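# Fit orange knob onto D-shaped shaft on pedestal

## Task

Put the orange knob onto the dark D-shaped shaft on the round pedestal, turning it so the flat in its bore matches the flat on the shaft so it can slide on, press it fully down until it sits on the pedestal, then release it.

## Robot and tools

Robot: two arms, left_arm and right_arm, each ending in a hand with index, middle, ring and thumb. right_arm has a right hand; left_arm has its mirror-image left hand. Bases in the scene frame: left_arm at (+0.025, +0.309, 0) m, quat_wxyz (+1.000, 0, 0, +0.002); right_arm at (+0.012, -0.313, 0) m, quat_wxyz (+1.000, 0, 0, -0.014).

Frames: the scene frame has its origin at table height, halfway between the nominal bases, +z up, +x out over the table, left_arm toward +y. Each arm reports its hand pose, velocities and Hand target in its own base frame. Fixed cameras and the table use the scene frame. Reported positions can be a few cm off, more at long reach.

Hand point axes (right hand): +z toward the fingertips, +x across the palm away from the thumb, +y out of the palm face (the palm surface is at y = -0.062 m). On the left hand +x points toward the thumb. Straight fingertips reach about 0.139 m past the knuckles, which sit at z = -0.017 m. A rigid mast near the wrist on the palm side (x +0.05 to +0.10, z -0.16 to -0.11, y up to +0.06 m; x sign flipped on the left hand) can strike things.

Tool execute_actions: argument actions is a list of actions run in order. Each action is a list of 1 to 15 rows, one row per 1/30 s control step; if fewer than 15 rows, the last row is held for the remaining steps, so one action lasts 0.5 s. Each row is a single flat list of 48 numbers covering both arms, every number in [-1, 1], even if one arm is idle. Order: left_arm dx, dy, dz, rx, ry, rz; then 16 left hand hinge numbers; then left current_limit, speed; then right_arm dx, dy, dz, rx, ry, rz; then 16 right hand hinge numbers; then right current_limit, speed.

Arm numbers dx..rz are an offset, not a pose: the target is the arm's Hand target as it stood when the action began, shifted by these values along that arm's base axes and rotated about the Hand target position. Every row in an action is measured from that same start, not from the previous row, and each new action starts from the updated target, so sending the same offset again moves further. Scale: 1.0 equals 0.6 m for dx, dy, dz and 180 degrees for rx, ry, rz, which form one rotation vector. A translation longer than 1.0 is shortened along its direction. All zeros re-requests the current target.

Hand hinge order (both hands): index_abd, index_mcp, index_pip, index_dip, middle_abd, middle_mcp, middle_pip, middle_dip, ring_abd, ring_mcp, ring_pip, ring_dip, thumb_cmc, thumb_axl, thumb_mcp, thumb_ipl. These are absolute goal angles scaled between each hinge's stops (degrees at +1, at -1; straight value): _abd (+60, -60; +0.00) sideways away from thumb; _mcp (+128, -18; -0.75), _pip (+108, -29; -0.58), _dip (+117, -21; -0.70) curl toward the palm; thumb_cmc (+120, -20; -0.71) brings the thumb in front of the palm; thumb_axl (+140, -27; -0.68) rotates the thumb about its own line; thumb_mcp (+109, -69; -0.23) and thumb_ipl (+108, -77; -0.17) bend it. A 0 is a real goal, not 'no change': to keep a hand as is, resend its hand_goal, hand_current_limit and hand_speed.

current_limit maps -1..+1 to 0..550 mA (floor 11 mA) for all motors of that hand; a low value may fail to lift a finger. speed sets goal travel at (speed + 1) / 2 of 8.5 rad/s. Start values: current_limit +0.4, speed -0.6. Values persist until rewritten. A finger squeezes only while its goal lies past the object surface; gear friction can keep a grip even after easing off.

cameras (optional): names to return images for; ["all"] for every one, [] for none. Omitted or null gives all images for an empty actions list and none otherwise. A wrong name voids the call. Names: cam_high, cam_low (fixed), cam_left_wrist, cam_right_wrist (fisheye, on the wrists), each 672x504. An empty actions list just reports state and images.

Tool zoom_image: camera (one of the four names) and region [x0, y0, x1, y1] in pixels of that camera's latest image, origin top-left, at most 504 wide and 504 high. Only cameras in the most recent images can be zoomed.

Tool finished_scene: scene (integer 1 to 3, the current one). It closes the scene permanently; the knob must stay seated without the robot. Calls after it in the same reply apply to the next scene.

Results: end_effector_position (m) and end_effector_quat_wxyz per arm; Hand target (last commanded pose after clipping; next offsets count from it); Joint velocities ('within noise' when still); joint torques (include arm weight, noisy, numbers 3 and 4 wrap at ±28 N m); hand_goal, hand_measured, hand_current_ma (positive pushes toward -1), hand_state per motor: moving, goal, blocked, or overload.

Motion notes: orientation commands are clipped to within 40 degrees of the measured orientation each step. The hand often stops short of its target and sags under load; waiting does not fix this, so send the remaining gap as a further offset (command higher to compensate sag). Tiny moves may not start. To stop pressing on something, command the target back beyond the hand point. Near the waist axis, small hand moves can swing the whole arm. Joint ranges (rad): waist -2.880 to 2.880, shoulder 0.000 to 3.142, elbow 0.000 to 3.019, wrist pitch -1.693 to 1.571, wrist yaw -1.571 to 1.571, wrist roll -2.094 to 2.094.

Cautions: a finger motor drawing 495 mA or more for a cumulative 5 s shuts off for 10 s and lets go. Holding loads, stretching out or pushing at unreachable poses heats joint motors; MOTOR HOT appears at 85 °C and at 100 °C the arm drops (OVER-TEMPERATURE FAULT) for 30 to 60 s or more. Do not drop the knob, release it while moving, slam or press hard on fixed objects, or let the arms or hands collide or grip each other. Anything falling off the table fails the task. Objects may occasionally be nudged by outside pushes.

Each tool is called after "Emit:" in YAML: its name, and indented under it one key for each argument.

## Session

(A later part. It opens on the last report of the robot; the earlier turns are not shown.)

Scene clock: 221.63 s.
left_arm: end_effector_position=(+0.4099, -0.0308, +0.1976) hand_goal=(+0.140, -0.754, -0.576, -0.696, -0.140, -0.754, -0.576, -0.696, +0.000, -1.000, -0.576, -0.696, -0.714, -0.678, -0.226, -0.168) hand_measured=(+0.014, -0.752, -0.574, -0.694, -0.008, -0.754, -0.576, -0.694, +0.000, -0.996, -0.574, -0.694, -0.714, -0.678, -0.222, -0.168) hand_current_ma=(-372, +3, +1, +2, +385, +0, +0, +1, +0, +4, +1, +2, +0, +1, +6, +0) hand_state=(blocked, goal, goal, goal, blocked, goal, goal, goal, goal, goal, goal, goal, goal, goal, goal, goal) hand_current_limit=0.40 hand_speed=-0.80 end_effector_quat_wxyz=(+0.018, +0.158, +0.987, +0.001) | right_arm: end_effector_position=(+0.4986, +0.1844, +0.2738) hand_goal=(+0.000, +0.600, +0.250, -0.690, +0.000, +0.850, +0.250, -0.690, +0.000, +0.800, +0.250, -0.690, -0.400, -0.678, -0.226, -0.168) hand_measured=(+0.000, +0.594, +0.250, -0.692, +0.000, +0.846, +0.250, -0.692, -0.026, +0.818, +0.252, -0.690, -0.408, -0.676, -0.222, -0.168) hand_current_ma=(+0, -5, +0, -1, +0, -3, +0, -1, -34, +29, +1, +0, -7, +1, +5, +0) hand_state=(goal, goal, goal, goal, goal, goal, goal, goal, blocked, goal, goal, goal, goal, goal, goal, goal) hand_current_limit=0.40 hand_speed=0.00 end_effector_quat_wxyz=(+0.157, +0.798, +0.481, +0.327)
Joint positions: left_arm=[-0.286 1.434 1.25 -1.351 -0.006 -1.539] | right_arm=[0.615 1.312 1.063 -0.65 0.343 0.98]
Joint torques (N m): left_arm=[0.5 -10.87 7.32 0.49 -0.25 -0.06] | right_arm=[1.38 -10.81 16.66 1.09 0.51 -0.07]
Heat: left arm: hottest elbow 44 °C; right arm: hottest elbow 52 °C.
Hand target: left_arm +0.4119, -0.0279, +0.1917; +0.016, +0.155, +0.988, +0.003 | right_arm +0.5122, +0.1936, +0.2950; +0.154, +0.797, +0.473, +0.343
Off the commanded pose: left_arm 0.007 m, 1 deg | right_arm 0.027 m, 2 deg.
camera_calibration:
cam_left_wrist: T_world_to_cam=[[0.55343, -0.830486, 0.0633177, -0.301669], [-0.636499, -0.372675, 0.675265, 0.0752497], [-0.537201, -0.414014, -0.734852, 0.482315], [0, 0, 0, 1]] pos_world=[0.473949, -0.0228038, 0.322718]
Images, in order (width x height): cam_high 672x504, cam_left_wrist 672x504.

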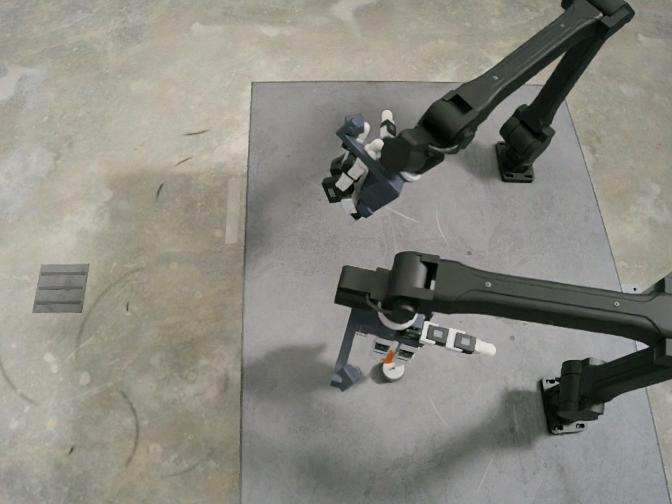

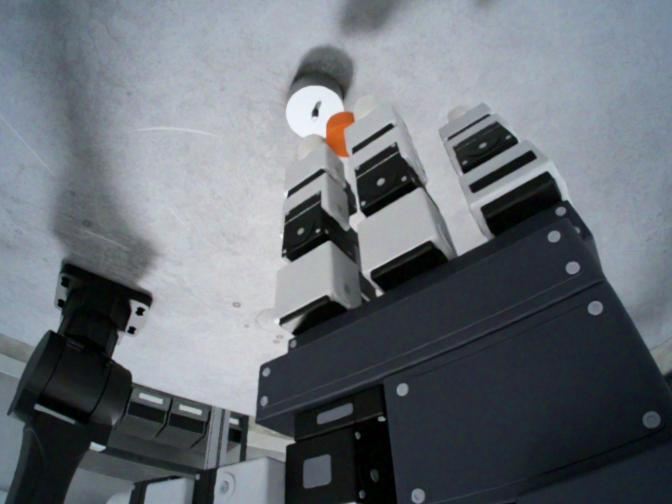

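Emit:
execute_actions:
  actions:
    - [[-0.018,0.02,-0.04,0,0.01,0,0.14,-0.754,-0.576,-0.696,-0.14,-0.754,-0.576,-0.696,0,-1,-0.576,-0.696,-0.714,-0.678,-0.226,-0.168,0.4,-0.8,0,0,0,0,0,0,0,0.6,0.25,-0.69,0,0.85,0.25,-0.69,0,0.8,0.25,-0.69,-0.4,-0.678,-0.226,-0.168,0.4,0]]
  cameras: ["cam_left_wrist", "cam_high"]

Emit:
zoom_image:
  camera: "cam_left_wrist"
  region: [290, 70, 410, 190]

Emit:
zoom_image:
  camera: "cam_high"
  region: [370, 330, 430, 390]

Scene clock: 226.53 s.
left_arm: end_effector_position=(+0.3960, -0.0150, +0.1693) hand_goal=(+0.140, -0.754, -0.576, -0.696, -0.140, -0.754, -0.576, -0.696, +0.000, -1.000, -0.576, -0.696, -0.714, -0.678, -0.226, -0.168) hand_measured=(+0.014, -0.752, -0.574, -0.694, -0.008, -0.754, -0.576, -0.694, +0.000, -0.996, -0.574, -0.694, -0.714, -0.678, -0.222, -0.168) hand_current_ma=(-372, +3, +1, +2, +385, +0, +0, +1, +0, +4, +1, +2, +0, +1, +6, +0) hand_state=(blocked, goal, goal, goal, blocked, goal, goal, goal, goal, goal, goal, goal, goal, goal, goal, goal) hand_current_limit=0.40 hand_speed=-0.80 end_effector_quat_wxyz=(-0.003, +0.148, +0.989, +0.002) | right_arm: end_effector_position=(+0.4986, +0.1844, +0.2738) hand_goal=(+0.000, +0.600, +0.250, -0.690, +0.000, +0.850, +0.250, -0.690, +0.000, +0.800, +0.250, -0.690, -0.400, -0.678, -0.226, -0.168) hand_measured=(+0.000, +0.594, +0.250, -0.692, +0.000, +0.846, +0.250, -0.692, -0.026, +0.818, +0.252, -0.690, -0.408, -0.676, -0.222, -0.168) hand_current_ma=(+0, -5, +0, -1, +0, -3, +0, -1, -34, +29, +1, +0, -7, +1, +5, +0) hand_state=(goal, goal, goal, goal, goal, goal, goal, goal, blocked, goal, goal, goal, goal, goal, goal, goal) hand_current_limit=0.40 hand_speed=0.00 end_effector_quat_wxyz=(+0.157, +0.798, +0.481, +0.327)
Joint positions: left_arm=[-0.256 1.437 1.177 -1.317 -0.003 -1.53] | right_arm=[0.615 1.312 1.063 -0.65 0.343 0.98]
Joint torques (N m): left_arm=[0.15 -10.99 7.75 0.4 -0.04 0.11] | right_arm=[1.38 -10.81 16.66 1.07 0.51 -0.07]
Heat: left arm: hottest elbow 43 °C; right arm: hottest elbow 52 °C.
Hand target: left_arm +0.4012, -0.0158, +0.1678; +0.000, +0.155, +0.988, +0.000 | right_arm +0.5122, +0.1936, +0.2950; +0.154, +0.797, +0.473, +0.343
Off the commanded pose: left_arm 0.005 m, 1 deg | right_arm 0.027 m, 2 deg.
camera_calibration:
cam_left_wrist: T_world_to_cam=[[0.572394, -0.819346, 0.032191, -0.281165], [-0.599567, -0.391431, 0.698069, 0.0726475], [-0.55936, -0.418872, -0.715306, 0.465953], [0, 0, 0, 1]] pos_world=[0.465129, -0.00676049, 0.291637]
Images, in order (width x height): cam_high 672x504, cam_left_wrist 672x504.

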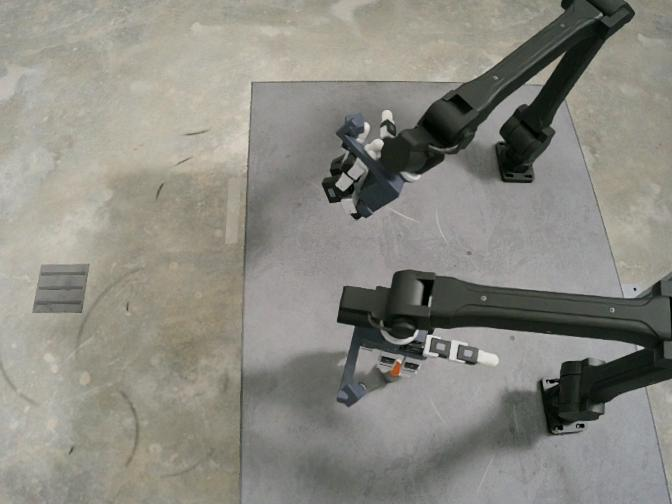

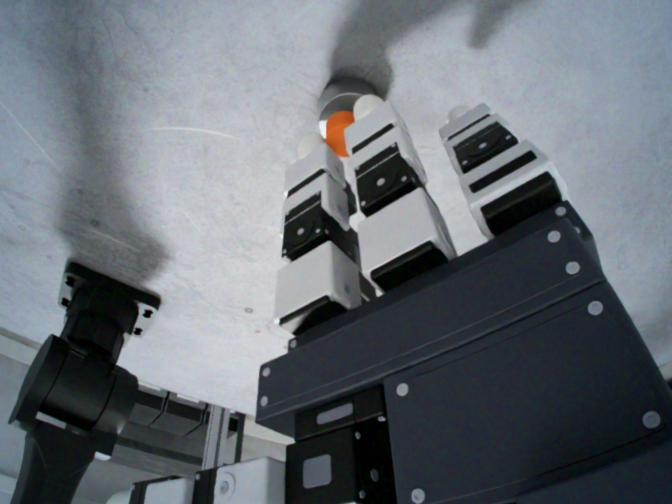

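Scaled by 4.200 from the camera's 672x504 image, which has a finer 960x720 frame.

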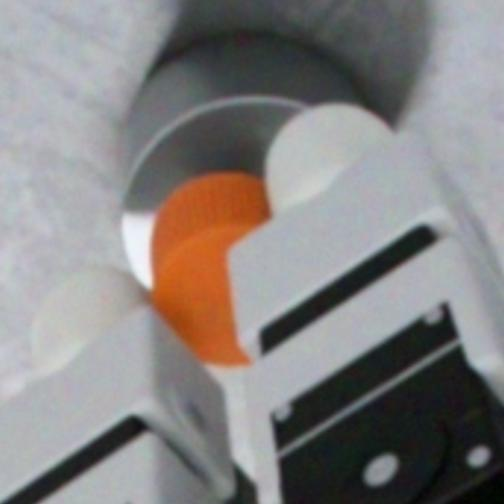

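Scaled by 8.400 from the camera's 672x504 image, which has a finer 960x720 frame.

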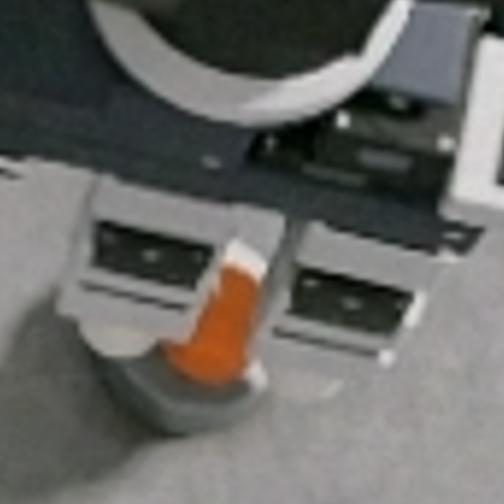

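Emit:
execute_actions:
  actions:
    - [[-0.002,-0.011,0.01,0,0,0,0.14,-0.754,-0.576,-0.696,-0.14,-0.754,-0.576,-0.696,0,-1,-0.576,-0.696,-0.714,-0.678,-0.226,-0.168,0.4,-0.8,0,0,0,0,0,0,0,0.6,0.25,-0.69,0,0.85,0.25,-0.69,0,0.8,0.25,-0.69,-0.4,-0.678,-0.226,-0.168,0.4,0]]
  cameras: ["cam_left_wrist", "cam_high"]

Emit:
zoom_image:
  camera: "cam_left_wrist"
  region: [290, 70, 410, 190]

Emit:
zoom_image:
  camera: "cam_high"
  region: [370, 330, 430, 390]

Scene clock: 237.33 s.
left_arm: end_effector_position=(+0.3959, -0.0188, +0.1693) hand_goal=(+0.140, -0.754, -0.576, -0.696, -0.140, -0.754, -0.576, -0.696, +0.000, -1.000, -0.576, -0.696, -0.714, -0.678, -0.226, -0.168) hand_measured=(+0.014, -0.752, -0.574, -0.694, -0.008, -0.754, -0.576, -0.694, +0.000, -0.996, -0.574, -0.694, -0.714, -0.678, -0.222, -0.168) hand_current_ma=(-372, +3, +1, +2, +385, +0, +0, +1, +0, +4, +1, +2, +0, +1, +6, +0) hand_state=(blocked, goal, goal, goal, blocked, goal, goal, goal, goal, goal, goal, goal, goal, goal, goal, goal) hand_current_limit=0.40 hand_speed=-0.80 end_effector_quat_wxyz=(-0.003, +0.153, +0.988, +0.002) | right_arm: end_effector_position=(+0.4986, +0.1844, +0.2738) hand_goal=(+0.000, +0.600, +0.250, -0.690, +0.000, +0.850, +0.250, -0.690, +0.000, +0.800, +0.250, -0.690, -0.400, -0.678, -0.226, -0.168) hand_measured=(+0.000, +0.594, +0.250, -0.692, +0.000, +0.846, +0.250, -0.692, -0.026, +0.818, +0.252, -0.690, -0.408, -0.676, -0.222, -0.168) hand_current_ma=(+0, -5, +0, -1, +0, -3, +0, -1, -34, +29, +1, +0, -7, +1, +5, +0) hand_state=(goal, goal, goal, goal, goal, goal, goal, goal, blocked, goal, goal, goal, goal, goal, goal, goal) hand_current_limit=0.40 hand_speed=0.00 end_effector_quat_wxyz=(+0.157, +0.798, +0.481, +0.327)
Joint positions: left_arm=[-0.266 1.437 1.177 -1.317 -0.003 -1.53] | right_arm=[0.615 1.312 1.063 -0.65 0.343 0.98]
Joint torques (N m): left_arm=[-0.38 -11.22 8.72 -0.31 -0.05 -0.07] | right_arm=[1.32 -10.81 16.66 1.09 0.51 -0.07]
Heat: left arm: hottest elbow 42 °C; right arm: hottest elbow 53 °C.
Hand target: left_arm +0.4000, -0.0224, +0.1738; +0.000, +0.155, +0.988, +0.001 | right_arm +0.5122, +0.1936, +0.2950; +0.154, +0.797, +0.473, +0.343
Off the commanded pose: left_arm 0.007 m, 0 deg | right_arm 0.027 m, 2 deg.
camera_calibration:
cam_left_wrist: T_world_to_cam=[[0.564554, -0.824766, 0.032235, -0.281163], [-0.603298, -0.385676, 0.698059, 0.0726661], [-0.563303, -0.413539, -0.715315, 0.465947], [0, 0, 0, 1]] pos_world=[0.46504, -0.0111809, 0.291637]
Images, in order (width x height): cam_high 672x504, cam_left_wrist 672x504.

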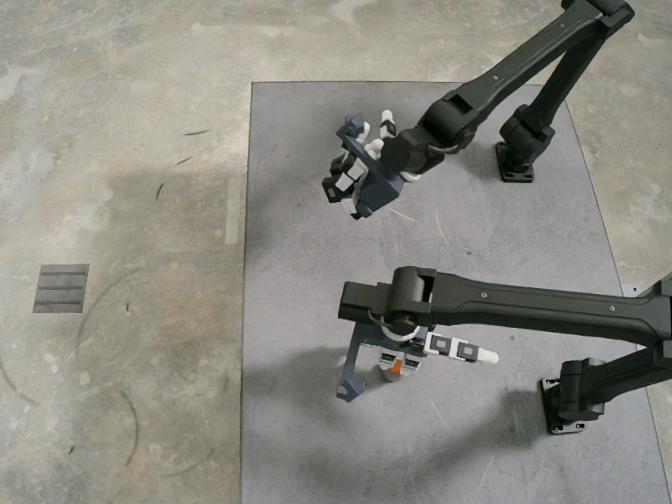

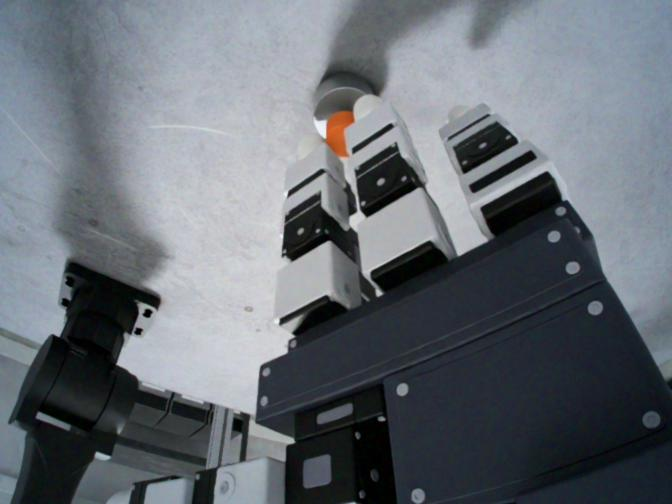

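Scaled by 4.200 from the camera's 672x504 image, which has a finer 960x720 frame.

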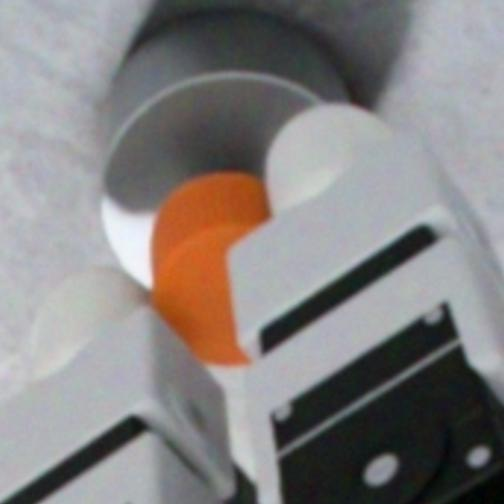

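Scaled by 8.400 from the camera's 672x504 image, which has a finer 960x720 frame.

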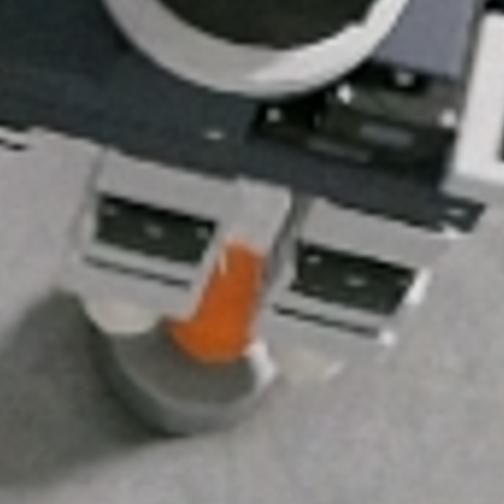

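Emit:
execute_actions:
  actions:
    - [[-0.002,-0.006,0.014,0,0,0,0.14,-0.754,-0.576,-0.696,-0.14,-0.754,-0.576,-0.696,0,-1,-0.576,-0.696,-0.714,-0.678,-0.226,-0.168,0.4,-0.8,0,0,0,0,0,0,0,0,0,0,0,0,0,0.6,0.25,-0.69,0,0.85,0.25,-0.69,0,0.8,0.25,-0.69,-0.4,-0.678,-0.226,-0.168,0.4,0]]
  cameras: ["cam_left_wrist"]


Emit:
execute_actions:
  actions:
    - [[-0.002,-0.006,0.014,0,0,0,0.14,-0.754,-0.576,-0.696,-0.14,-0.754,-0.576,-0.696,0,-1,-0.576,-0.696,-0.714,-0.678,-0.226,-0.168,0.4,-0.8,0,0,0,0,0,0,0,0.6,0.25,-0.69,0,0.85,0.25,-0.69,0,0.8,0.25,-0.69,-0.4,-0.678,-0.226,-0.168,0.4,0]]
  cameras: ["cam_left_wrist"]

Emit:
zoom_image:
  camera: "cam_left_wrist"
  region: [290, 70, 410, 190]

Scene clock: 248.13 s.
left_arm: end_effector_position=(+0.3914, -0.0207, +0.1697) hand_goal=(+0.140, -0.754, -0.576, -0.696, -0.140, -0.754, -0.576, -0.696, +0.000, -1.000, -0.576, -0.696, -0.714, -0.678, -0.226, -0.168) hand_measured=(+0.014, -0.752, -0.574, -0.694, -0.008, -0.754, -0.576, -0.694, +0.000, -0.996, -0.574, -0.694, -0.714, -0.678, -0.222, -0.168) hand_current_ma=(-372, +3, +1, +2, +385, +0, +0, +1, +0, +4, +1, +2, +0, +1, +6, +0) hand_state=(blocked, goal, goal, goal, blocked, goal, goal, goal, goal, goal, goal, goal, goal, goal, goal, goal) hand_current_limit=0.40 hand_speed=-0.80 end_effector_quat_wxyz=(-0.012, +0.157, +0.988, +0.003) | right_arm: end_effector_position=(+0.4986, +0.1844, +0.2738) hand_goal=(+0.000, +0.600, +0.250, -0.690, +0.000, +0.850, +0.250, -0.690, +0.000, +0.800, +0.250, -0.690, -0.400, -0.678, -0.226, -0.168) hand_measured=(+0.000, +0.594, +0.250, -0.692, +0.000, +0.846, +0.250, -0.692, -0.026, +0.818, +0.252, -0.690, -0.408, -0.676, -0.222, -0.168) hand_current_ma=(+0, -5, +0, -1, +0, -3, +0, -1, -34, +29, +1, +0, -7, +1, +5, +0) hand_state=(goal, goal, goal, goal, goal, goal, goal, goal, blocked, goal, goal, goal, goal, goal, goal, goal) hand_current_limit=0.40 hand_speed=0.00 end_effector_quat_wxyz=(+0.157, +0.798, +0.481, +0.327)
Joint positions: left_arm=[-0.274 1.437 1.177 -1.335 -0.003 -1.53] | right_arm=[0.615 1.312 1.063 -0.65 0.343 0.98]
Joint torques (N m): left_arm=[-0.5 -11.69 9.85 -0.54 -0.04 -0.18] | right_arm=[1.38 -10.81 16.66 1.09 0.51 -0.07]
Heat: left arm: hottest elbow 42 °C; right arm: hottest elbow 53 °C.
Hand target: left_arm +0.3987, -0.0260, +0.1822; +0.000, +0.155, +0.988, +0.001 | right_arm +0.5122, +0.1936, +0.2950; +0.154, +0.797, +0.473, +0.343
Off the commanded pose: left_arm 0.015 m, 1 deg | right_arm 0.027 m, 2 deg.
camera_calibration:
cam_left_wrist: T_world_to_cam=[[0.558357, -0.829399, 0.0183036, -0.275563], [-0.59398, -0.384274, 0.706768, 0.0637676], [-0.579159, -0.405501, -0.707209, 0.467938], [0, 0, 0, 1]] pos_world=[0.46275, -0.0142982, 0.290904]
Images, in order (width x height): cam_left_wrist 672x504.

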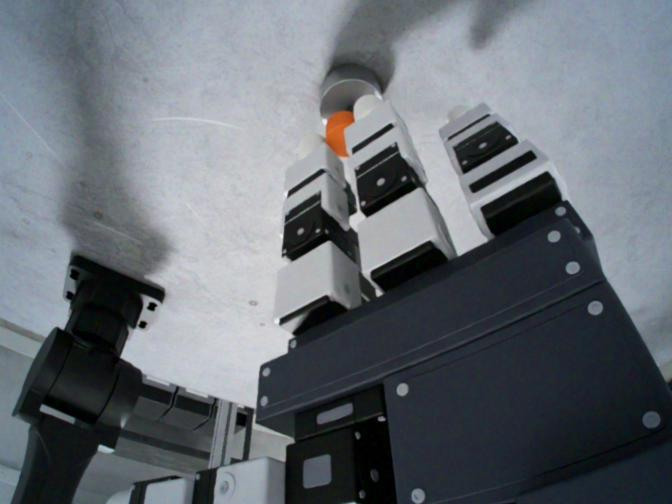

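Scaled by 4.200 from the camera's 672x504 image, which has a finer 960x720 frame.

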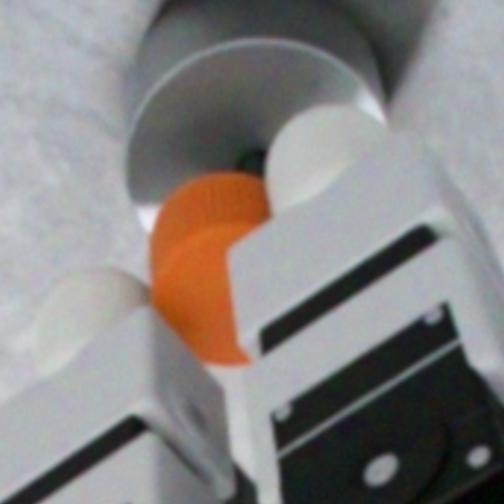

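Emit:
execute_actions:
  actions:
    - [[0.01,0,0.02,0,0,0,0.14,-0.754,-0.576,-0.696,-0.14,-0.754,-0.576,-0.696,0,-1,-0.576,-0.696,-0.714,-0.678,-0.226,-0.168,0.4,-0.8,0,0,0,0,0,0,0,0.6,0.25,-0.69,0,0.85,0.25,-0.69,0,0.8,0.25,-0.69,-0.4,-0.678,-0.226,-0.168,0.4,0]]

Scene clock: 258.97 s.
left_arm: end_effector_position=(+0.3924, -0.0210, +0.1796) hand_goal=(+0.140, -0.754, -0.576, -0.696, -0.140, -0.754, -0.576, -0.696, +0.000, -1.000, -0.576, -0.696, -0.714, -0.678, -0.226, -0.168) hand_measured=(+0.014, -0.752, -0.574, -0.694, -0.008, -0.754, -0.576, -0.694, +0.000, -0.996, -0.574, -0.694, -0.714, -0.678, -0.222, -0.168) hand_current_ma=(-372, +3, +1, +2, +385, +0, +0, +1, +0, +4, +1, +2, +0, +1, +6, +0) hand_state=(blocked, goal, goal, goal, blocked, goal, goal, goal, goal, goal, goal, goal, goal, goal, goal, goal) hand_current_limit=0.40 hand_speed=-0.80 end_effector_quat_wxyz=(-0.015, +0.157, +0.988, +0.003) | right_arm: end_effector_position=(+0.4986, +0.1844, +0.2738) hand_goal=(+0.000, +0.600, +0.250, -0.690, +0.000, +0.850, +0.250, -0.690, +0.000, +0.800, +0.250, -0.690, -0.400, -0.678, -0.226, -0.168) hand_measured=(+0.000, +0.594, +0.250, -0.692, +0.000, +0.846, +0.250, -0.692, -0.026, +0.818, +0.252, -0.690, -0.408, -0.676, -0.222, -0.168) hand_current_ma=(+0, -5, +0, -1, +0, -3, +0, -1, -34, +29, +1, +0, -7, +1, +5, +0) hand_state=(goal, goal, goal, goal, goal, goal, goal, goal, blocked, goal, goal, goal, goal, goal, goal, goal) hand_current_limit=0.40 hand_speed=0.00 end_effector_quat_wxyz=(+0.157, +0.798, +0.481, +0.327)
Joint positions: left_arm=[-0.274 1.438 1.203 -1.368 -0.003 -1.53] | right_arm=[0.615 1.312 1.063 -0.65 0.343 0.98]
Joint torques (N m): left_arm=[-0.26 -11.16 10.85 -0.54 -0.05 -0.13] | right_arm=[1.38 -10.81 16.65 1.09 0.51 -0.07]
Heat: left arm: hottest elbow 42 °C; right arm: hottest elbow 54 °C.
Hand target: left_arm +0.4046, -0.0260, +0.1941; +0.000, +0.155, +0.988, +0.001 | right_arm +0.5122, +0.1936, +0.2950; +0.154, +0.797, +0.473, +0.343
Off the commanded pose: left_arm 0.020 m, 2 deg | right_arm 0.027 m, 2 deg.

Emit:
execute_actions:
  actions:
    - [[0.01,0,0.0,0,-0.012,0,0.14,-0.754,-0.576,-0.696,-0.14,-0.754,-0.576,-0.696,0,-1,-0.576,-0.696,-0.714,-0.678,-0.226,-0.168,0.4,-0.8,0,0,0,0,0,0,0,0.6,0.25,-0.69,0,0.85,0.25,-0.69,0,0.8,0.25,-0.69,-0.4,-0.678,-0.226,-0.168,0.4,0]]

Scene clock: 262.63 s.
left_arm: end_effector_position=(+0.3967, -0.0215, +0.1796) hand_goal=(+0.140, -0.754, -0.576, -0.696, -0.140, -0.754, -0.576, -0.696, +0.000, -1.000, -0.576, -0.696, -0.714, -0.678, -0.226, -0.168) hand_measured=(+0.014, -0.752, -0.574, -0.694, -0.008, -0.754, -0.576, -0.694, +0.000, -0.996, -0.574, -0.694, -0.714, -0.678, -0.222, -0.168) hand_current_ma=(-372, +3, +1, +2, +385, +0, +0, +1, +0, +4, +1, +2, +0, +1, +6, +0) hand_state=(blocked, goal, goal, goal, blocked, goal, goal, goal, goal, goal, goal, goal, goal, goal, goal, goal) hand_current_limit=0.40 hand_speed=-0.80 end_effector_quat_wxyz=(-0.007, +0.157, +0.988, +0.004) | right_arm: end_effector_position=(+0.4986, +0.1844, +0.2738) hand_goal=(+0.000, +0.600, +0.250, -0.690, +0.000, +0.850, +0.250, -0.690, +0.000, +0.800, +0.250, -0.690, -0.400, -0.678, -0.226, -0.168) hand_measured=(+0.000, +0.594, +0.250, -0.692, +0.000, +0.846, +0.250, -0.692, -0.026, +0.818, +0.252, -0.690, -0.408, -0.676, -0.222, -0.168) hand_current_ma=(+0, -5, +0, -1, +0, -3, +0, -1, -34, +29, +1, +0, -7, +1, +5, +0) hand_state=(goal, goal, goal, goal, goal, goal, goal, goal, blocked, goal, goal, goal, goal, goal, goal, goal) hand_current_limit=0.40 hand_speed=0.00 end_effector_quat_wxyz=(+0.157, +0.798, +0.481, +0.327)
Joint positions: left_arm=[-0.274 1.438 1.203 -1.351 -0.007 -1.53] | right_arm=[0.615 1.312 1.063 -0.65 0.343 0.98]
Joint torques (N m): left_arm=[-0.26 -11.87 10.28 0.34 -0.25 -0.14] | right_arm=[1.38 -10.81 16.66 1.09 0.52 -0.07]
Heat: left arm: hottest elbow 43 °C; right arm: hottest elbow 54 °C.
Hand target: left_arm +0.4107, -0.0261, +0.1941; +0.019, +0.155, +0.988, +0.003 | right_arm +0.5122, +0.1936, +0.2950; +0.154, +0.797, +0.473, +0.343
Off the commanded pose: left_arm 0.021 m, 3 deg | right_arm 0.027 m, 2 deg.

Emit:
execute_actions:
  actions:
    - [[0.0,-0.003,-0.006,-0.005,-0.005,0,0.14,-0.754,-0.576,-0.696,-0.14,-0.754,-0.576,-0.696,0,-1,-0.576,-0.696,-0.714,-0.678,-0.226,-0.168,0.4,-0.8,0,0,0,0,0,0,0,0.6,0.25,-0.69,0,0.85,0.25,-0.69,0,0.8,0.25,-0.69,-0.4,-0.678,-0.226,-0.168,0.4,0]]
  cameras: ["cam_left_wrist"]

Emit:
zoom_image:
  camera: "cam_left_wrist"
  region: [290, 70, 410, 190]

Scene clock: 265.60 s.
left_arm: end_effector_position=(+0.4026, -0.0236, +0.1802) hand_goal=(+0.140, -0.754, -0.576, -0.696, -0.140, -0.754, -0.576, -0.696, +0.000, -1.000, -0.576, -0.696, -0.714, -0.678, -0.226, -0.168) hand_measured=(+0.014, -0.752, -0.574, -0.694, -0.008, -0.754, -0.576, -0.694, +0.000, -0.996, -0.574, -0.694, -0.714, -0.678, -0.222, -0.168) hand_current_ma=(-372, +3, +1, +2, +385, +0, +0, +1, +0, +4, +1, +2, +0, +1, +6, +0) hand_state=(blocked, goal, goal, goal, blocked, goal, goal, goal, goal, goal, goal, goal, goal, goal, goal, goal) hand_current_limit=0.40 hand_speed=-0.80 end_effector_quat_wxyz=(+0.008, +0.157, +0.988, +0.001) | right_arm: end_effector_position=(+0.4986, +0.1844, +0.2738) hand_goal=(+0.000, +0.600, +0.250, -0.690, +0.000, +0.850, +0.250, -0.690, +0.000, +0.800, +0.250, -0.690, -0.400, -0.678, -0.226, -0.168) hand_measured=(+0.000, +0.594, +0.250, -0.692, +0.000, +0.846, +0.250, -0.692, -0.026, +0.818, +0.252, -0.690, -0.408, -0.676, -0.222, -0.168) hand_current_ma=(+0, -5, +0, -1, +0, -3, +0, -1, -34, +29, +1, +0, -7, +1, +5, +0) hand_state=(goal, goal, goal, goal, goal, goal, goal, goal, blocked, goal, goal, goal, goal, goal, goal, goal) hand_current_limit=0.40 hand_speed=0.00 end_effector_quat_wxyz=(+0.157, +0.798, +0.481, +0.327)
Joint positions: left_arm=[-0.274 1.434 1.203 -1.325 -0.004 -1.53] | right_arm=[0.615 1.312 1.063 -0.65 0.343 0.98]
Joint torques (N m): left_arm=[-0.21 -12.22 9.14 0.44 0.04 -0.13] | right_arm=[1.38 -10.81 16.66 1.09 0.51 -0.07]
Heat: left arm: hottest elbow 44 °C; right arm: hottest elbow 54 °C.
Hand target: left_arm +0.4107, -0.0278, +0.1904; +0.028, +0.154, +0.988, -0.003 | right_arm +0.5122, +0.1936, +0.2950; +0.154, +0.797, +0.473, +0.343
Off the commanded pose: left_arm 0.014 m, 2 deg | right_arm 0.027 m, 2 deg.
camera_calibration:
cam_left_wrist: T_world_to_cam=[[0.556991, -0.829109, 0.0483654, -0.289226], [-0.621655, -0.377591, 0.686273, 0.076864], [-0.550733, -0.412314, -0.725734, 0.472405], [0, 0, 0, 1]] pos_world=[0.469048, -0.0159979, 0.304079]
Images, in order (width x height): cam_left_wrist 672x504.

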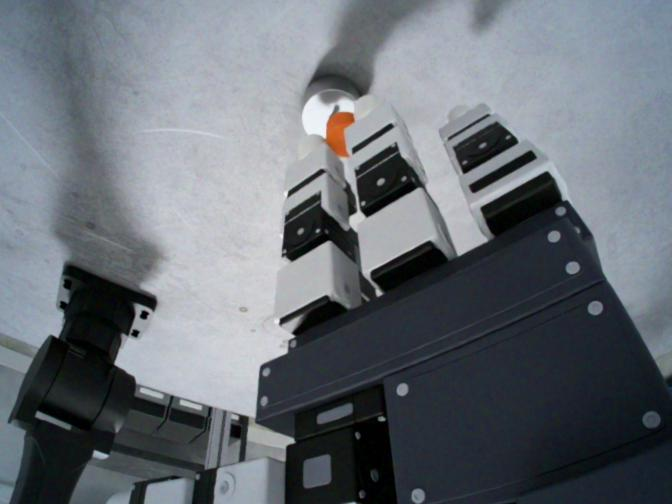

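Scaled by 4.200 from the camera's 672x504 image, which has a finer 960x720 frame.

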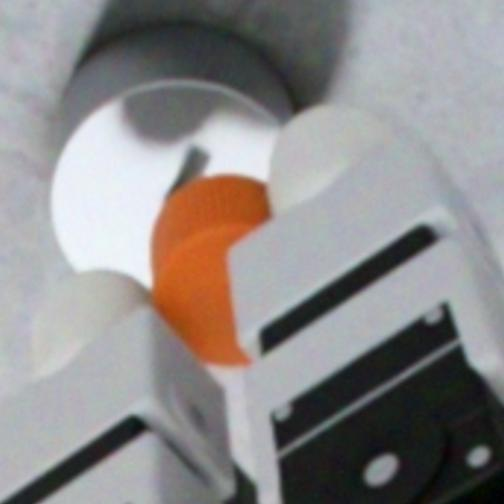

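Emit:
execute_actions:
  actions:
    - [[-0.009,0,0,0,0.018,0,0.14,-0.754,-0.576,-0.696,-0.14,-0.754,-0.576,-0.696,0,-1,-0.576,-0.696,-0.714,-0.678,-0.226,-0.168,0.4,-0.8,0,0,0,0,0,0,0,0.6,0.25,-0.69,0,0.85,0.25,-0.69,0,0.8,0.25,-0.69,-0.4,-0.678,-0.226,-0.168,0.4,0]]
    - [[0,0,0,0,-0.016,0,0.14,-0.754,-0.576,-0.696,-0.14,-0.754,-0.576,-0.696,0,-1,-0.576,-0.696,-0.714,-0.678,-0.226,-0.168,0.4,-0.8,0,0,0,0,0,0,0,0.6,0.25,-0.69,0,0.85,0.25,-0.69,0,0.8,0.25,-0.69,-0.4,-0.678,-0.226,-0.168,0.4,0]]
    - [[0,0,0,0,0.009,0,0.14,-0.754,-0.576,-0.696,-0.14,-0.754,-0.576,-0.696,0,-1,-0.576,-0.696,-0.714,-0.678,-0.226,-0.168,0.4,-0.8,0,0,0,0,0,0,0,0.6,0.25,-0.69,0,0.85,0.25,-0.69,0,0.8,0.25,-0.69,-0.4,-0.678,-0.226,-0.168,0.4,0]]
    - [[0,0,0,0,-0.003,0,0.14,-0.754,-0.576,-0.696,-0.14,-0.754,-0.576,-0.696,0,-1,-0.576,-0.696,-0.714,-0.678,-0.226,-0.168,0.4,-0.8,0,0,0,0,0,0,0,0.6,0.25,-0.69,0,0.85,0.25,-0.69,0,0.8,0.25,-0.69,-0.4,-0.678,-0.226,-0.168,0.4,0]]

Scene clock: 274.93 s.
left_arm: end_effector_position=(+0.3985, -0.0242, +0.1840) hand_goal=(+0.140, -0.754, -0.576, -0.696, -0.140, -0.754, -0.576, -0.696, +0.000, -1.000, -0.576, -0.696, -0.714, -0.678, -0.226, -0.168) hand_measured=(+0.014, -0.752, -0.574, -0.694, -0.008, -0.754, -0.576, -0.694, +0.000, -0.996, -0.574, -0.694, -0.714, -0.678, -0.222, -0.168) hand_current_ma=(-372, +3, +1, +2, +385, +0, +0, +1, +0, +5, +1, +2, +0, +1, +6, +0) hand_state=(blocked, goal, goal, goal, blocked, goal, goal, goal, goal, goal, goal, goal, goal, goal, goal, goal) hand_current_limit=0.40 hand_speed=-0.80 end_effector_quat_wxyz=(+0.006, +0.157, +0.988, -0.003) | right_arm: end_effector_position=(+0.4986, +0.1844, +0.2738) hand_goal=(+0.000, +0.600, +0.250, -0.690, +0.000, +0.850, +0.250, -0.690, +0.000, +0.800, +0.250, -0.690, -0.400, -0.678, -0.226, -0.168) hand_measured=(+0.000, +0.594, +0.250, -0.692, +0.000, +0.846, +0.250, -0.692, -0.026, +0.818, +0.252, -0.690, -0.408, -0.676, -0.222, -0.168) hand_current_ma=(+0, -5, +0, -1, +0, -3, +0, -1, -34, +29, +1, +0, -7, +1, +5, +0) hand_state=(goal, goal, goal, goal, goal, goal, goal, goal, blocked, goal, goal, goal, goal, goal, goal, goal) hand_current_limit=0.40 hand_speed=0.00 end_effector_quat_wxyz=(+0.157, +0.798, +0.481, +0.327)
Joint positions: left_arm=[-0.274 1.423 1.204 -1.339 0.005 -1.53] | right_arm=[0.615 1.312 1.063 -0.65 0.343 0.98]
Joint torques (N m): left_arm=[-0.15 -10.93 9.36 -0.02 -0.05 -0.14] | right_arm=[1.32 -10.81 16.65 1.09 0.51 -0.07]
Heat: left arm: hottest elbow 45 °C; right arm: hottest elbow 54 °C.
Hand target: left_arm +0.4053, -0.0279, +0.1905; +0.015, +0.154, +0.988, -0.005 | right_arm +0.5122, +0.1936, +0.2950; +0.154, +0.797, +0.473, +0.343
Off the commanded pose: left_arm 0.010 m, 1 deg | right_arm 0.027 m, 2 deg.

Emit:
execute_actions:
  actions:
    - [[-0.004,0.003,-0.012,0.003,0.005,0,0.14,-0.754,-0.576,-0.696,-0.14,-0.754,-0.576,-0.696,0,-1,-0.576,-0.696,-0.714,-0.678,-0.226,-0.168,0.4,-0.8,0,0,0,0,0,0,0,0.6,0.25,-0.69,0,0.85,0.25,-0.69,0,0.8,0.25,-0.69,-0.4,-0.678,-0.226,-0.168,0.4,0]]
  cameras: ["cam_left_wrist"]

Emit:
zoom_image:
  camera: "cam_left_wrist"
  region: [290, 70, 410, 190]

Scene clock: 277.90 s.
left_arm: end_effector_position=(+0.3985, -0.0242, +0.1840) hand_goal=(+0.140, -0.754, -0.576, -0.696, -0.140, -0.754, -0.576, -0.696, +0.000, -1.000, -0.576, -0.696, -0.714, -0.678, -0.226, -0.168) hand_measured=(+0.014, -0.752, -0.574, -0.694, -0.008, -0.754, -0.576, -0.694, +0.000, -0.996, -0.574, -0.694, -0.714, -0.678, -0.222, -0.168) hand_current_ma=(-372, +3, +1, +2, +385, +0, +0, +1, +0, +5, +1, +2, +0, +1, +6, +0) hand_state=(blocked, goal, goal, goal, blocked, goal, goal, goal, goal, goal, goal, goal, goal, goal, goal, goal) hand_current_limit=0.40 hand_speed=-0.80 end_effector_quat_wxyz=(+0.006, +0.157, +0.988, -0.003) | right_arm: end_effector_position=(+0.4986, +0.1844, +0.2738) hand_goal=(+0.000, +0.600, +0.250, -0.690, +0.000, +0.850, +0.250, -0.690, +0.000, +0.800, +0.250, -0.690, -0.400, -0.678, -0.226, -0.168) hand_measured=(+0.000, +0.594, +0.250, -0.692, +0.000, +0.846, +0.250, -0.692, -0.026, +0.818, +0.252, -0.690, -0.408, -0.676, -0.222, -0.168) hand_current_ma=(+0, -5, +0, -1, +0, -3, +0, -1, -34, +29, +1, +0, -7, +1, +5, +0) hand_state=(goal, goal, goal, goal, goal, goal, goal, goal, blocked, goal, goal, goal, goal, goal, goal, goal) hand_current_limit=0.40 hand_speed=0.00 end_effector_quat_wxyz=(+0.157, +0.798, +0.481, +0.327)
Joint positions: left_arm=[-0.274 1.423 1.204 -1.339 0.005 -1.53] | right_arm=[0.615 1.312 1.063 -0.65 0.343 0.98]
Joint torques (N m): left_arm=[-0.21 -10.4 8.49 0.1 -0.23 -0.14] | right_arm=[1.32 -10.81 16.66 1.09 0.51 -0.07]
Heat: left arm: hottest elbow 45 °C; right arm: hottest elbow 54 °C.
Hand target: left_arm +0.4029, -0.0261, +0.1833; +0.007, +0.154, +0.988, -0.002 | right_arm +0.5122, +0.1936, +0.2950; +0.154, +0.797, +0.473, +0.343
Off the commanded pose: left_arm 0.005 m, 0 deg | right_arm 0.027 m, 2 deg.
camera_calibration:
cam_left_wrist: T_world_to_cam=[[0.557163, -0.828705, 0.0530781, -0.288604], [-0.618632, -0.371585, 0.692256, 0.0694651], [-0.553954, -0.418535, -0.719697, 0.472739], [0, 0, 0, 1]] pos_world=[0.465648, -0.0154974, 0.30746]
Images, in order (width x height): cam_left_wrist 672x504.

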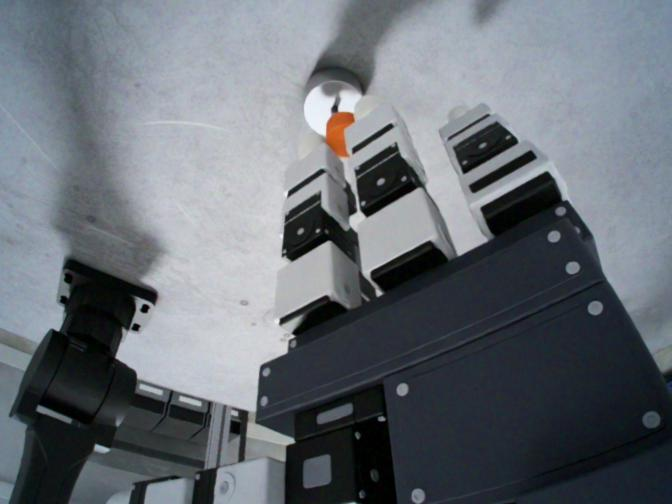

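Scaled by 4.200 from the camera's 672x504 image, which has a finer 960x720 frame.

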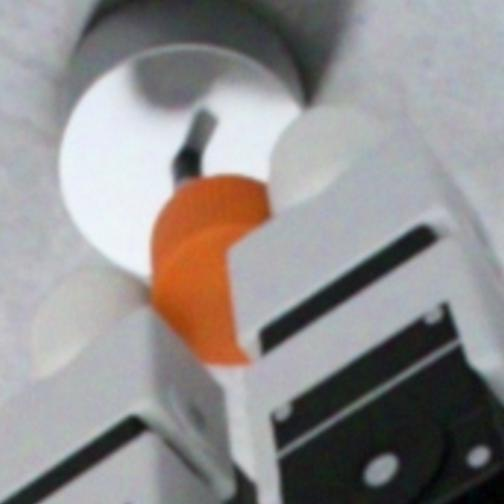

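Emit:
execute_actions:
  actions:
    - [[-0.006,0.007,-0.012,0.003,0.005,0,0.14,-0.754,-0.576,-0.696,-0.14,-0.754,-0.576,-0.696,0,-1,-0.576,-0.696,-0.714,-0.678,-0.226,-0.168,0.4,-0.8,0,0,0,0,0,0,0,0.6,0.25,-0.69,0,0.85,0.25,-0.69,0,0.8,0.25,-0.69,-0.4,-0.678,-0.226,-0.168,0.4,0]]

Scene clock: 284.97 s.
left_arm: end_effector_position=(+0.3989, -0.0234, +0.1837) hand_goal=(+0.140, -0.754, -0.576, -0.696, -0.140, -0.754, -0.576, -0.696, +0.000, -1.000, -0.576, -0.696, -0.714, -0.678, -0.226, -0.168) hand_measured=(+0.014, -0.752, -0.574, -0.694, -0.008, -0.754, -0.576, -0.694, +0.000, -0.996, -0.574, -0.694, -0.714, -0.678, -0.222, -0.168) hand_current_ma=(-372, +3, +1, +2, +385, +0, +0, +1, +0, +5, +1, +2, +0, +1, +6, +0) hand_state=(blocked, goal, goal, goal, blocked, goal, goal, goal, goal, goal, goal, goal, goal, goal, goal, goal) hand_current_limit=0.40 hand_speed=-0.80 end_effector_quat_wxyz=(+0.006, +0.157, +0.988, -0.001) | right_arm: end_effector_position=(+0.4986, +0.1844, +0.2738) hand_goal=(+0.000, +0.600, +0.250, -0.690, +0.000, +0.850, +0.250, -0.690, +0.000, +0.800, +0.250, -0.690, -0.400, -0.678, -0.226, -0.168) hand_measured=(+0.000, +0.594, +0.250, -0.692, +0.000, +0.846, +0.250, -0.692, -0.026, +0.818, +0.252, -0.690, -0.408, -0.676, -0.222, -0.168) hand_current_ma=(+0, -5, +0, -1, +0, -3, +0, -1, -34, +29, +1, +0, -7, +1, +5, +0) hand_state=(goal, goal, goal, goal, goal, goal, goal, goal, blocked, goal, goal, goal, goal, goal, goal, goal) hand_current_limit=0.40 hand_speed=0.00 end_effector_quat_wxyz=(+0.157, +0.798, +0.481, +0.327)
Joint positions: left_arm=[-0.274 1.425 1.204 -1.339 0.001 -1.53] | right_arm=[0.615 1.312 1.063 -0.65 0.343 0.98]
Joint torques (N m): left_arm=[0.32 -10.11 7.23 0.24 -0.24 -0.08] | right_arm=[1.32 -10.81 16.66 1.09 0.51 -0.07]
Heat: left arm: hottest elbow 44 °C; right arm: hottest elbow 54 °C.
Hand target: left_arm +0.3993, -0.0219, +0.1761; -0.002, +0.154, +0.988, +0.002 | right_arm +0.5122, +0.1936, +0.2950; +0.154, +0.797, +0.473, +0.343
Off the commanded pose: left_arm 0.008 m, 1 deg | right_arm 0.027 m, 2 deg.

Emit:
execute_actions:
  actions:
    - [[-0.003,0.003,-0.008,0,0,0,0.14,-0.754,-0.576,-0.696,-0.14,-0.754,-0.576,-0.696,0,-1,-0.576,-0.696,-0.714,-0.678,-0.226,-0.168,0.4,-0.8,0,0,0,0,0,0,0,0.6,0.25,-0.69,0,0.85,0.25,-0.69,0,0.8,0.25,-0.69,-0.4,-0.678,-0.226,-0.168,0.4,0]]

Scene clock: 287.17 s.
left_arm: end_effector_position=(+0.3953, -0.0224, +0.1773) hand_goal=(+0.140, -0.754, -0.576, -0.696, -0.140, -0.754, -0.576, -0.696, +0.000, -1.000, -0.576, -0.696, -0.714, -0.678, -0.226, -0.168) hand_measured=(+0.014, -0.752, -0.574, -0.694, -0.008, -0.754, -0.576, -0.694, +0.000, -0.996, -0.574, -0.694, -0.714, -0.678, -0.222, -0.168) hand_current_ma=(-372, +3, +1, +2, +385, +0, +0, +1, +0, +5, +1, +2, +0, +1, +6, +0) hand_state=(blocked, goal, goal, goal, blocked, goal, goal, goal, goal, goal, goal, goal, goal, goal, goal, goal) hand_current_limit=0.40 hand_speed=-0.80 end_effector_quat_wxyz=(+0.001, +0.157, +0.988, -0.001) | right_arm: end_effector_position=(+0.4986, +0.1844, +0.2738) hand_goal=(+0.000, +0.600, +0.250, -0.690, +0.000, +0.850, +0.250, -0.690, +0.000, +0.800, +0.250, -0.690, -0.400, -0.678, -0.226, -0.168) hand_measured=(+0.000, +0.594, +0.250, -0.692, +0.000, +0.846, +0.250, -0.692, -0.026, +0.818, +0.252, -0.690, -0.408, -0.676, -0.222, -0.168) hand_current_ma=(+0, -5, +0, -1, +0, -3, +0, -1, -34, +29, +1, +0, -7, +1, +5, +0) hand_state=(goal, goal, goal, goal, goal, goal, goal, goal, blocked, goal, goal, goal, goal, goal, goal, goal) hand_current_limit=0.40 hand_speed=0.00 end_effector_quat_wxyz=(+0.157, +0.798, +0.481, +0.327)
Joint positions: left_arm=[-0.274 1.425 1.187 -1.33 0.001 -1.53] | right_arm=[0.615 1.312 1.063 -0.65 0.343 0.98]
Joint torques (N m): left_arm=[0.32 -10.29 7.27 0.4 -0.24 -0.04] | right_arm=[1.32 -10.87 16.66 1.09 0.51 -0.07]
Heat: left arm: hottest elbow 44 °C; right arm: hottest elbow 54 °C.
Hand target: left_arm +0.3976, -0.0201, +0.1713; -0.002, +0.154, +0.988, +0.002 | right_arm +0.5122, +0.1936, +0.2950; +0.154, +0.797, +0.473, +0.343
Off the commanded pose: left_arm 0.007 m, 0 deg | right_arm 0.027 m, 2 deg.

Emit:
execute_actions:
  actions:
    - [[0.003,0,-0.002,0,0,0,0.14,-0.754,-0.576,-0.696,-0.14,-0.754,-0.576,-0.696,0,-1,-0.576,-0.696,-0.714,-0.678,-0.226,-0.168,0.4,-0.8,0,0,0,0,0,0,0,0.6,0.25,-0.69,0,0.85,0.25,-0.69,0,0.8,0.25,-0.69,-0.4,-0.678,-0.226,-0.168,0.4,0]]
  cameras: ["cam_left_wrist"]

Emit:
zoom_image:
  camera: "cam_left_wrist"
  region: [290, 70, 410, 190]

Scene clock: 290.30 s.
left_arm: end_effector_position=(+0.3962, -0.0227, +0.1764) hand_goal=(+0.140, -0.754, -0.576, -0.696, -0.140, -0.754, -0.576, -0.696, +0.000, -1.000, -0.576, -0.696, -0.714, -0.678, -0.226, -0.168) hand_measured=(+0.014, -0.752, -0.574, -0.694, -0.008, -0.754, -0.576, -0.694, +0.000, -0.996, -0.574, -0.694, -0.714, -0.678, -0.222, -0.168) hand_current_ma=(-372, +3, +1, +2, +385, +0, +0, +1, +0, +5, +1, +2, +0, +1, +6, +0) hand_state=(blocked, goal, goal, goal, blocked, goal, goal, goal, goal, goal, goal, goal, goal, goal, goal, goal) hand_current_limit=0.40 hand_speed=-0.80 end_effector_quat_wxyz=(+0.002, +0.157, +0.988, -0.001) | right_arm: end_effector_position=(+0.4986, +0.1844, +0.2738) hand_goal=(+0.000, +0.600, +0.250, -0.690, +0.000, +0.850, +0.250, -0.690, +0.000, +0.800, +0.250, -0.690, -0.400, -0.678, -0.226, -0.168) hand_measured=(+0.000, +0.594, +0.250, -0.692, +0.000, +0.846, +0.250, -0.692, -0.026, +0.818, +0.252, -0.690, -0.408, -0.676, -0.222, -0.168) hand_current_ma=(+0, -5, +0, -1, +0, -3, +0, -1, -34, +29, +1, +0, -7, +1, +5, +0) hand_state=(goal, goal, goal, goal, goal, goal, goal, goal, blocked, goal, goal, goal, goal, goal, goal, goal) hand_current_limit=0.40 hand_speed=0.00 end_effector_quat_wxyz=(+0.157, +0.798, +0.481, +0.327)
Joint positions: left_arm=[-0.274 1.427 1.187 -1.327 0.001 -1.53] | right_arm=[0.615 1.312 1.063 -0.65 0.343 0.98]
Joint torques (N m): left_arm=[0.5 -10.17 7.43 0.42 -0.25 -0.03] | right_arm=[1.32 -10.81 16.66 1.09 0.51 -0.07]
Heat: left arm: hottest elbow 44 °C; right arm: hottest elbow 54 °C.
Hand target: left_arm +0.3993, -0.0201, +0.1702; -0.002, +0.155, +0.988, +0.002 | right_arm +0.5122, +0.1936, +0.2950; +0.154, +0.797, +0.473, +0.343
Off the commanded pose: left_arm 0.008 m, 1 deg | right_arm 0.027 m, 2 deg.
camera_calibration:
cam_left_wrist: T_world_to_cam=[[0.557607, -0.829029, 0.0422573, -0.283924], [-0.612576, -0.376598, 0.694928, 0.0708123], [-0.560201, -0.413382, -0.717837, 0.468854], [0, 0, 0, 1]] pos_world=[0.464349, -0.0148977, 0.299349]
Images, in order (width x height): cam_left_wrist 672x504.

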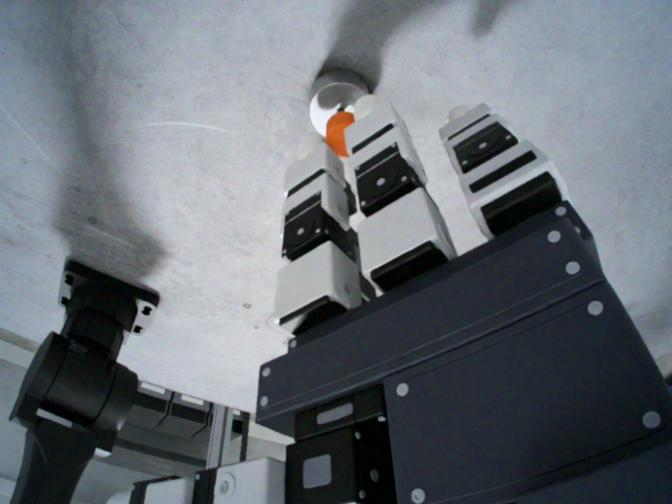

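Scaled by 4.200 from the camera's 672x504 image, which has a finer 960x720 frame.

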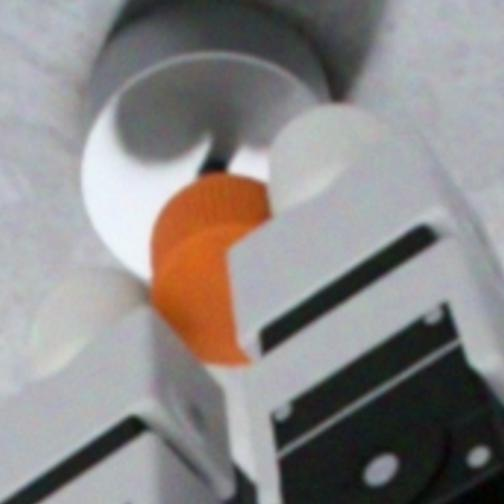

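Emit:
execute_actions:
  actions:
    - [[0.001,0.004,-0.008,0,0.001,0,0.14,-0.754,-0.576,-0.696,-0.14,-0.754,-0.576,-0.696,0,-1,-0.576,-0.696,-0.714,-0.678,-0.226,-0.168,0.4,-0.8,0,0,0,0,0,0,0,0.6,0.25,-0.69,0,0.85,0.25,-0.69,0,0.8,0.25,-0.69,-0.4,-0.678,-0.226,-0.168,0.4,0]]

Scene clock: 296.17 s.
left_arm: end_effector_position=(+0.3977, -0.0205, +0.1728) hand_goal=(+0.140, -0.754, -0.576, -0.696, -0.140, -0.754, -0.576, -0.696, +0.000, -1.000, -0.576, -0.696, -0.714, -0.678, -0.226, -0.168) hand_measured=(+0.014, -0.752, -0.574, -0.694, -0.008, -0.754, -0.576, -0.694, +0.000, -0.996, -0.574, -0.694, -0.714, -0.678, -0.222, -0.168) hand_current_ma=(-372, +3, +1, +2, +385, +0, +0, +1, +0, +5, +1, +2, +0, +1, +6, +0) hand_state=(blocked, goal, goal, goal, blocked, goal, goal, goal, goal, goal, goal, goal, goal, goal, goal, goal) hand_current_limit=0.40 hand_speed=-0.80 end_effector_quat_wxyz=(+0.002, +0.154, +0.988, -0.001) | right_arm: end_effector_position=(+0.4986, +0.1844, +0.2738) hand_goal=(+0.000, +0.600, +0.250, -0.690, +0.000, +0.850, +0.250, -0.690, +0.000, +0.800, +0.250, -0.690, -0.400, -0.678, -0.226, -0.168) hand_measured=(+0.000, +0.594, +0.250, -0.692, +0.000, +0.846, +0.250, -0.692, -0.026, +0.818, +0.252, -0.690, -0.408, -0.676, -0.222, -0.168) hand_current_ma=(+0, -5, +0, -1, +0, -3, +0, -1, -34, +29, +1, +0, -7, +1, +5, +0) hand_state=(goal, goal, goal, goal, goal, goal, goal, goal, blocked, goal, goal, goal, goal, goal, goal, goal) hand_current_limit=0.40 hand_speed=0.00 end_effector_quat_wxyz=(+0.157, +0.798, +0.481, +0.327)
Joint positions: left_arm=[-0.267 1.434 1.184 -1.318 0.001 -1.53] | right_arm=[0.615 1.312 1.063 -0.65 0.343 0.98]
Joint torques (N m): left_arm=[0.5 -10.29 7.09 0.39 -0.21 0.05] | right_arm=[1.38 -10.81 16.66 1.09 0.51 -0.07]
Heat: left arm: hottest elbow 43 °C; right arm: hottest elbow 55 °C.
Hand target: left_arm +0.3999, -0.0176, +0.1653; -0.003, +0.154, +0.988, +0.002 | right_arm +0.5122, +0.1936, +0.2950; +0.154, +0.797, +0.473, +0.343
Off the commanded pose: left_arm 0.008 m, 1 deg | right_arm 0.027 m, 2 deg.

Emit:
execute_actions:
  actions:
    - [[-0.003,-0.002,-0.008,0,0,0,0.14,-0.754,-0.576,-0.696,-0.14,-0.754,-0.576,-0.696,0,-1,-0.576,-0.696,-0.714,-0.678,-0.226,-0.168,0.4,-0.8,0,0,0,0,0,0,0,0.6,0.25,-0.69,0,0.85,0.25,-0.69,0,0.8,0.25,-0.69,-0.4,-0.678,-0.226,-0.168,0.4,0]]
  cameras: ["cam_left_wrist"]

Emit:
zoom_image:
  camera: "cam_left_wrist"
  region: [290, 70, 410, 190]

Scene clock: 299.53 s.
left_arm: end_effector_position=(+0.3957, -0.0200, +0.1671) hand_goal=(+0.140, -0.754, -0.576, -0.696, -0.140, -0.754, -0.576, -0.696, +0.000, -1.000, -0.576, -0.696, -0.714, -0.678, -0.226, -0.168) hand_measured=(+0.014, -0.752, -0.574, -0.694, -0.008, -0.754, -0.576, -0.694, +0.000, -0.996, -0.574, -0.694, -0.714, -0.678, -0.222, -0.168) hand_current_ma=(-372, +3, +1, +2, +385, +0, +0, +1, +0, +5, +1, +2, +0, +1, +6, +0) hand_state=(blocked, goal, goal, goal, blocked, goal, goal, goal, goal, goal, goal, goal, goal, goal, goal, goal) hand_current_limit=0.40 hand_speed=-0.80 end_effector_quat_wxyz=(+0.000, +0.154, +0.988, +0.000) | right_arm: end_effector_position=(+0.4986, +0.1844, +0.2738) hand_goal=(+0.000, +0.600, +0.250, -0.690, +0.000, +0.850, +0.250, -0.690, +0.000, +0.800, +0.250, -0.690, -0.400, -0.678, -0.226, -0.168) hand_measured=(+0.000, +0.594, +0.250, -0.692, +0.000, +0.846, +0.250, -0.692, -0.026, +0.818, +0.252, -0.690, -0.408, -0.676, -0.222, -0.168) hand_current_ma=(+0, -5, +0, -1, +0, -3, +0, -1, -34, +29, +1, +0, -7, +1, +5, +0) hand_state=(goal, goal, goal, goal, goal, goal, goal, goal, blocked, goal, goal, goal, goal, goal, goal, goal) hand_current_limit=0.40 hand_speed=0.00 end_effector_quat_wxyz=(+0.157, +0.798, +0.481, +0.327)
Joint positions: left_arm=[-0.267 1.434 1.169 -1.305 0.001 -1.53] | right_arm=[0.615 1.312 1.063 -0.65 0.343 0.98]
Joint torques (N m): left_arm=[0.15 -10.29 7.16 0.44 -0.21 0] | right_arm=[1.32 -10.81 16.66 1.09 0.52 -0.07]
Heat: left arm: hottest elbow 43 °C; right arm: hottest elbow 55 °C.
Hand target: left_arm +0.3981, -0.0188, +0.1605; -0.003, +0.154, +0.988, +0.002 | right_arm +0.5122, +0.1936, +0.2950; +0.154, +0.797, +0.473, +0.343
Off the commanded pose: left_arm 0.007 m, 0 deg | right_arm 0.027 m, 2 deg.
camera_calibration:
cam_left_wrist: T_world_to_cam=[[0.563063, -0.825462, 0.03967, -0.282619], [-0.607853, -0.381151, 0.69659, 0.075867], [-0.559888, -0.416338, -0.716371, 0.462581], [0, 0, 0, 1]] pos_world=[0.464242, -0.011784, 0.289743]
Images, in order (width x height): cam_left_wrist 672x504.

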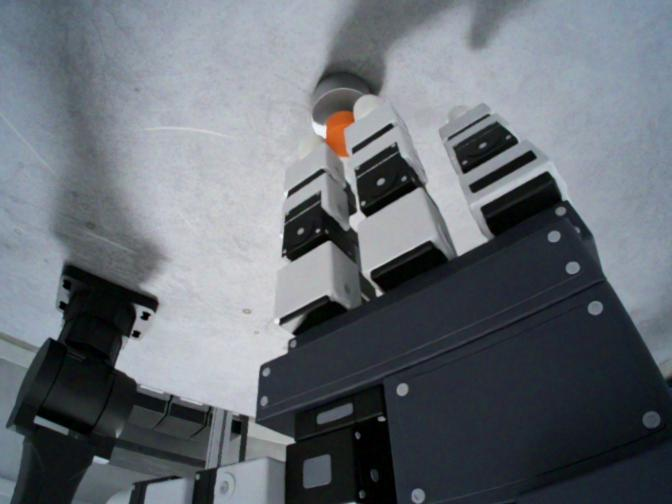

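Scaled by 4.200 from the camera's 672x504 image, which has a finer 960x720 frame.

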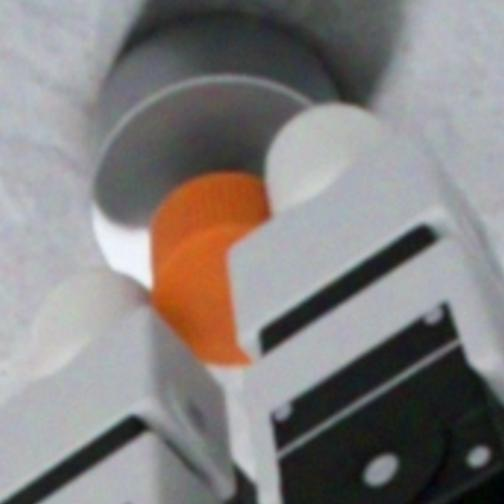

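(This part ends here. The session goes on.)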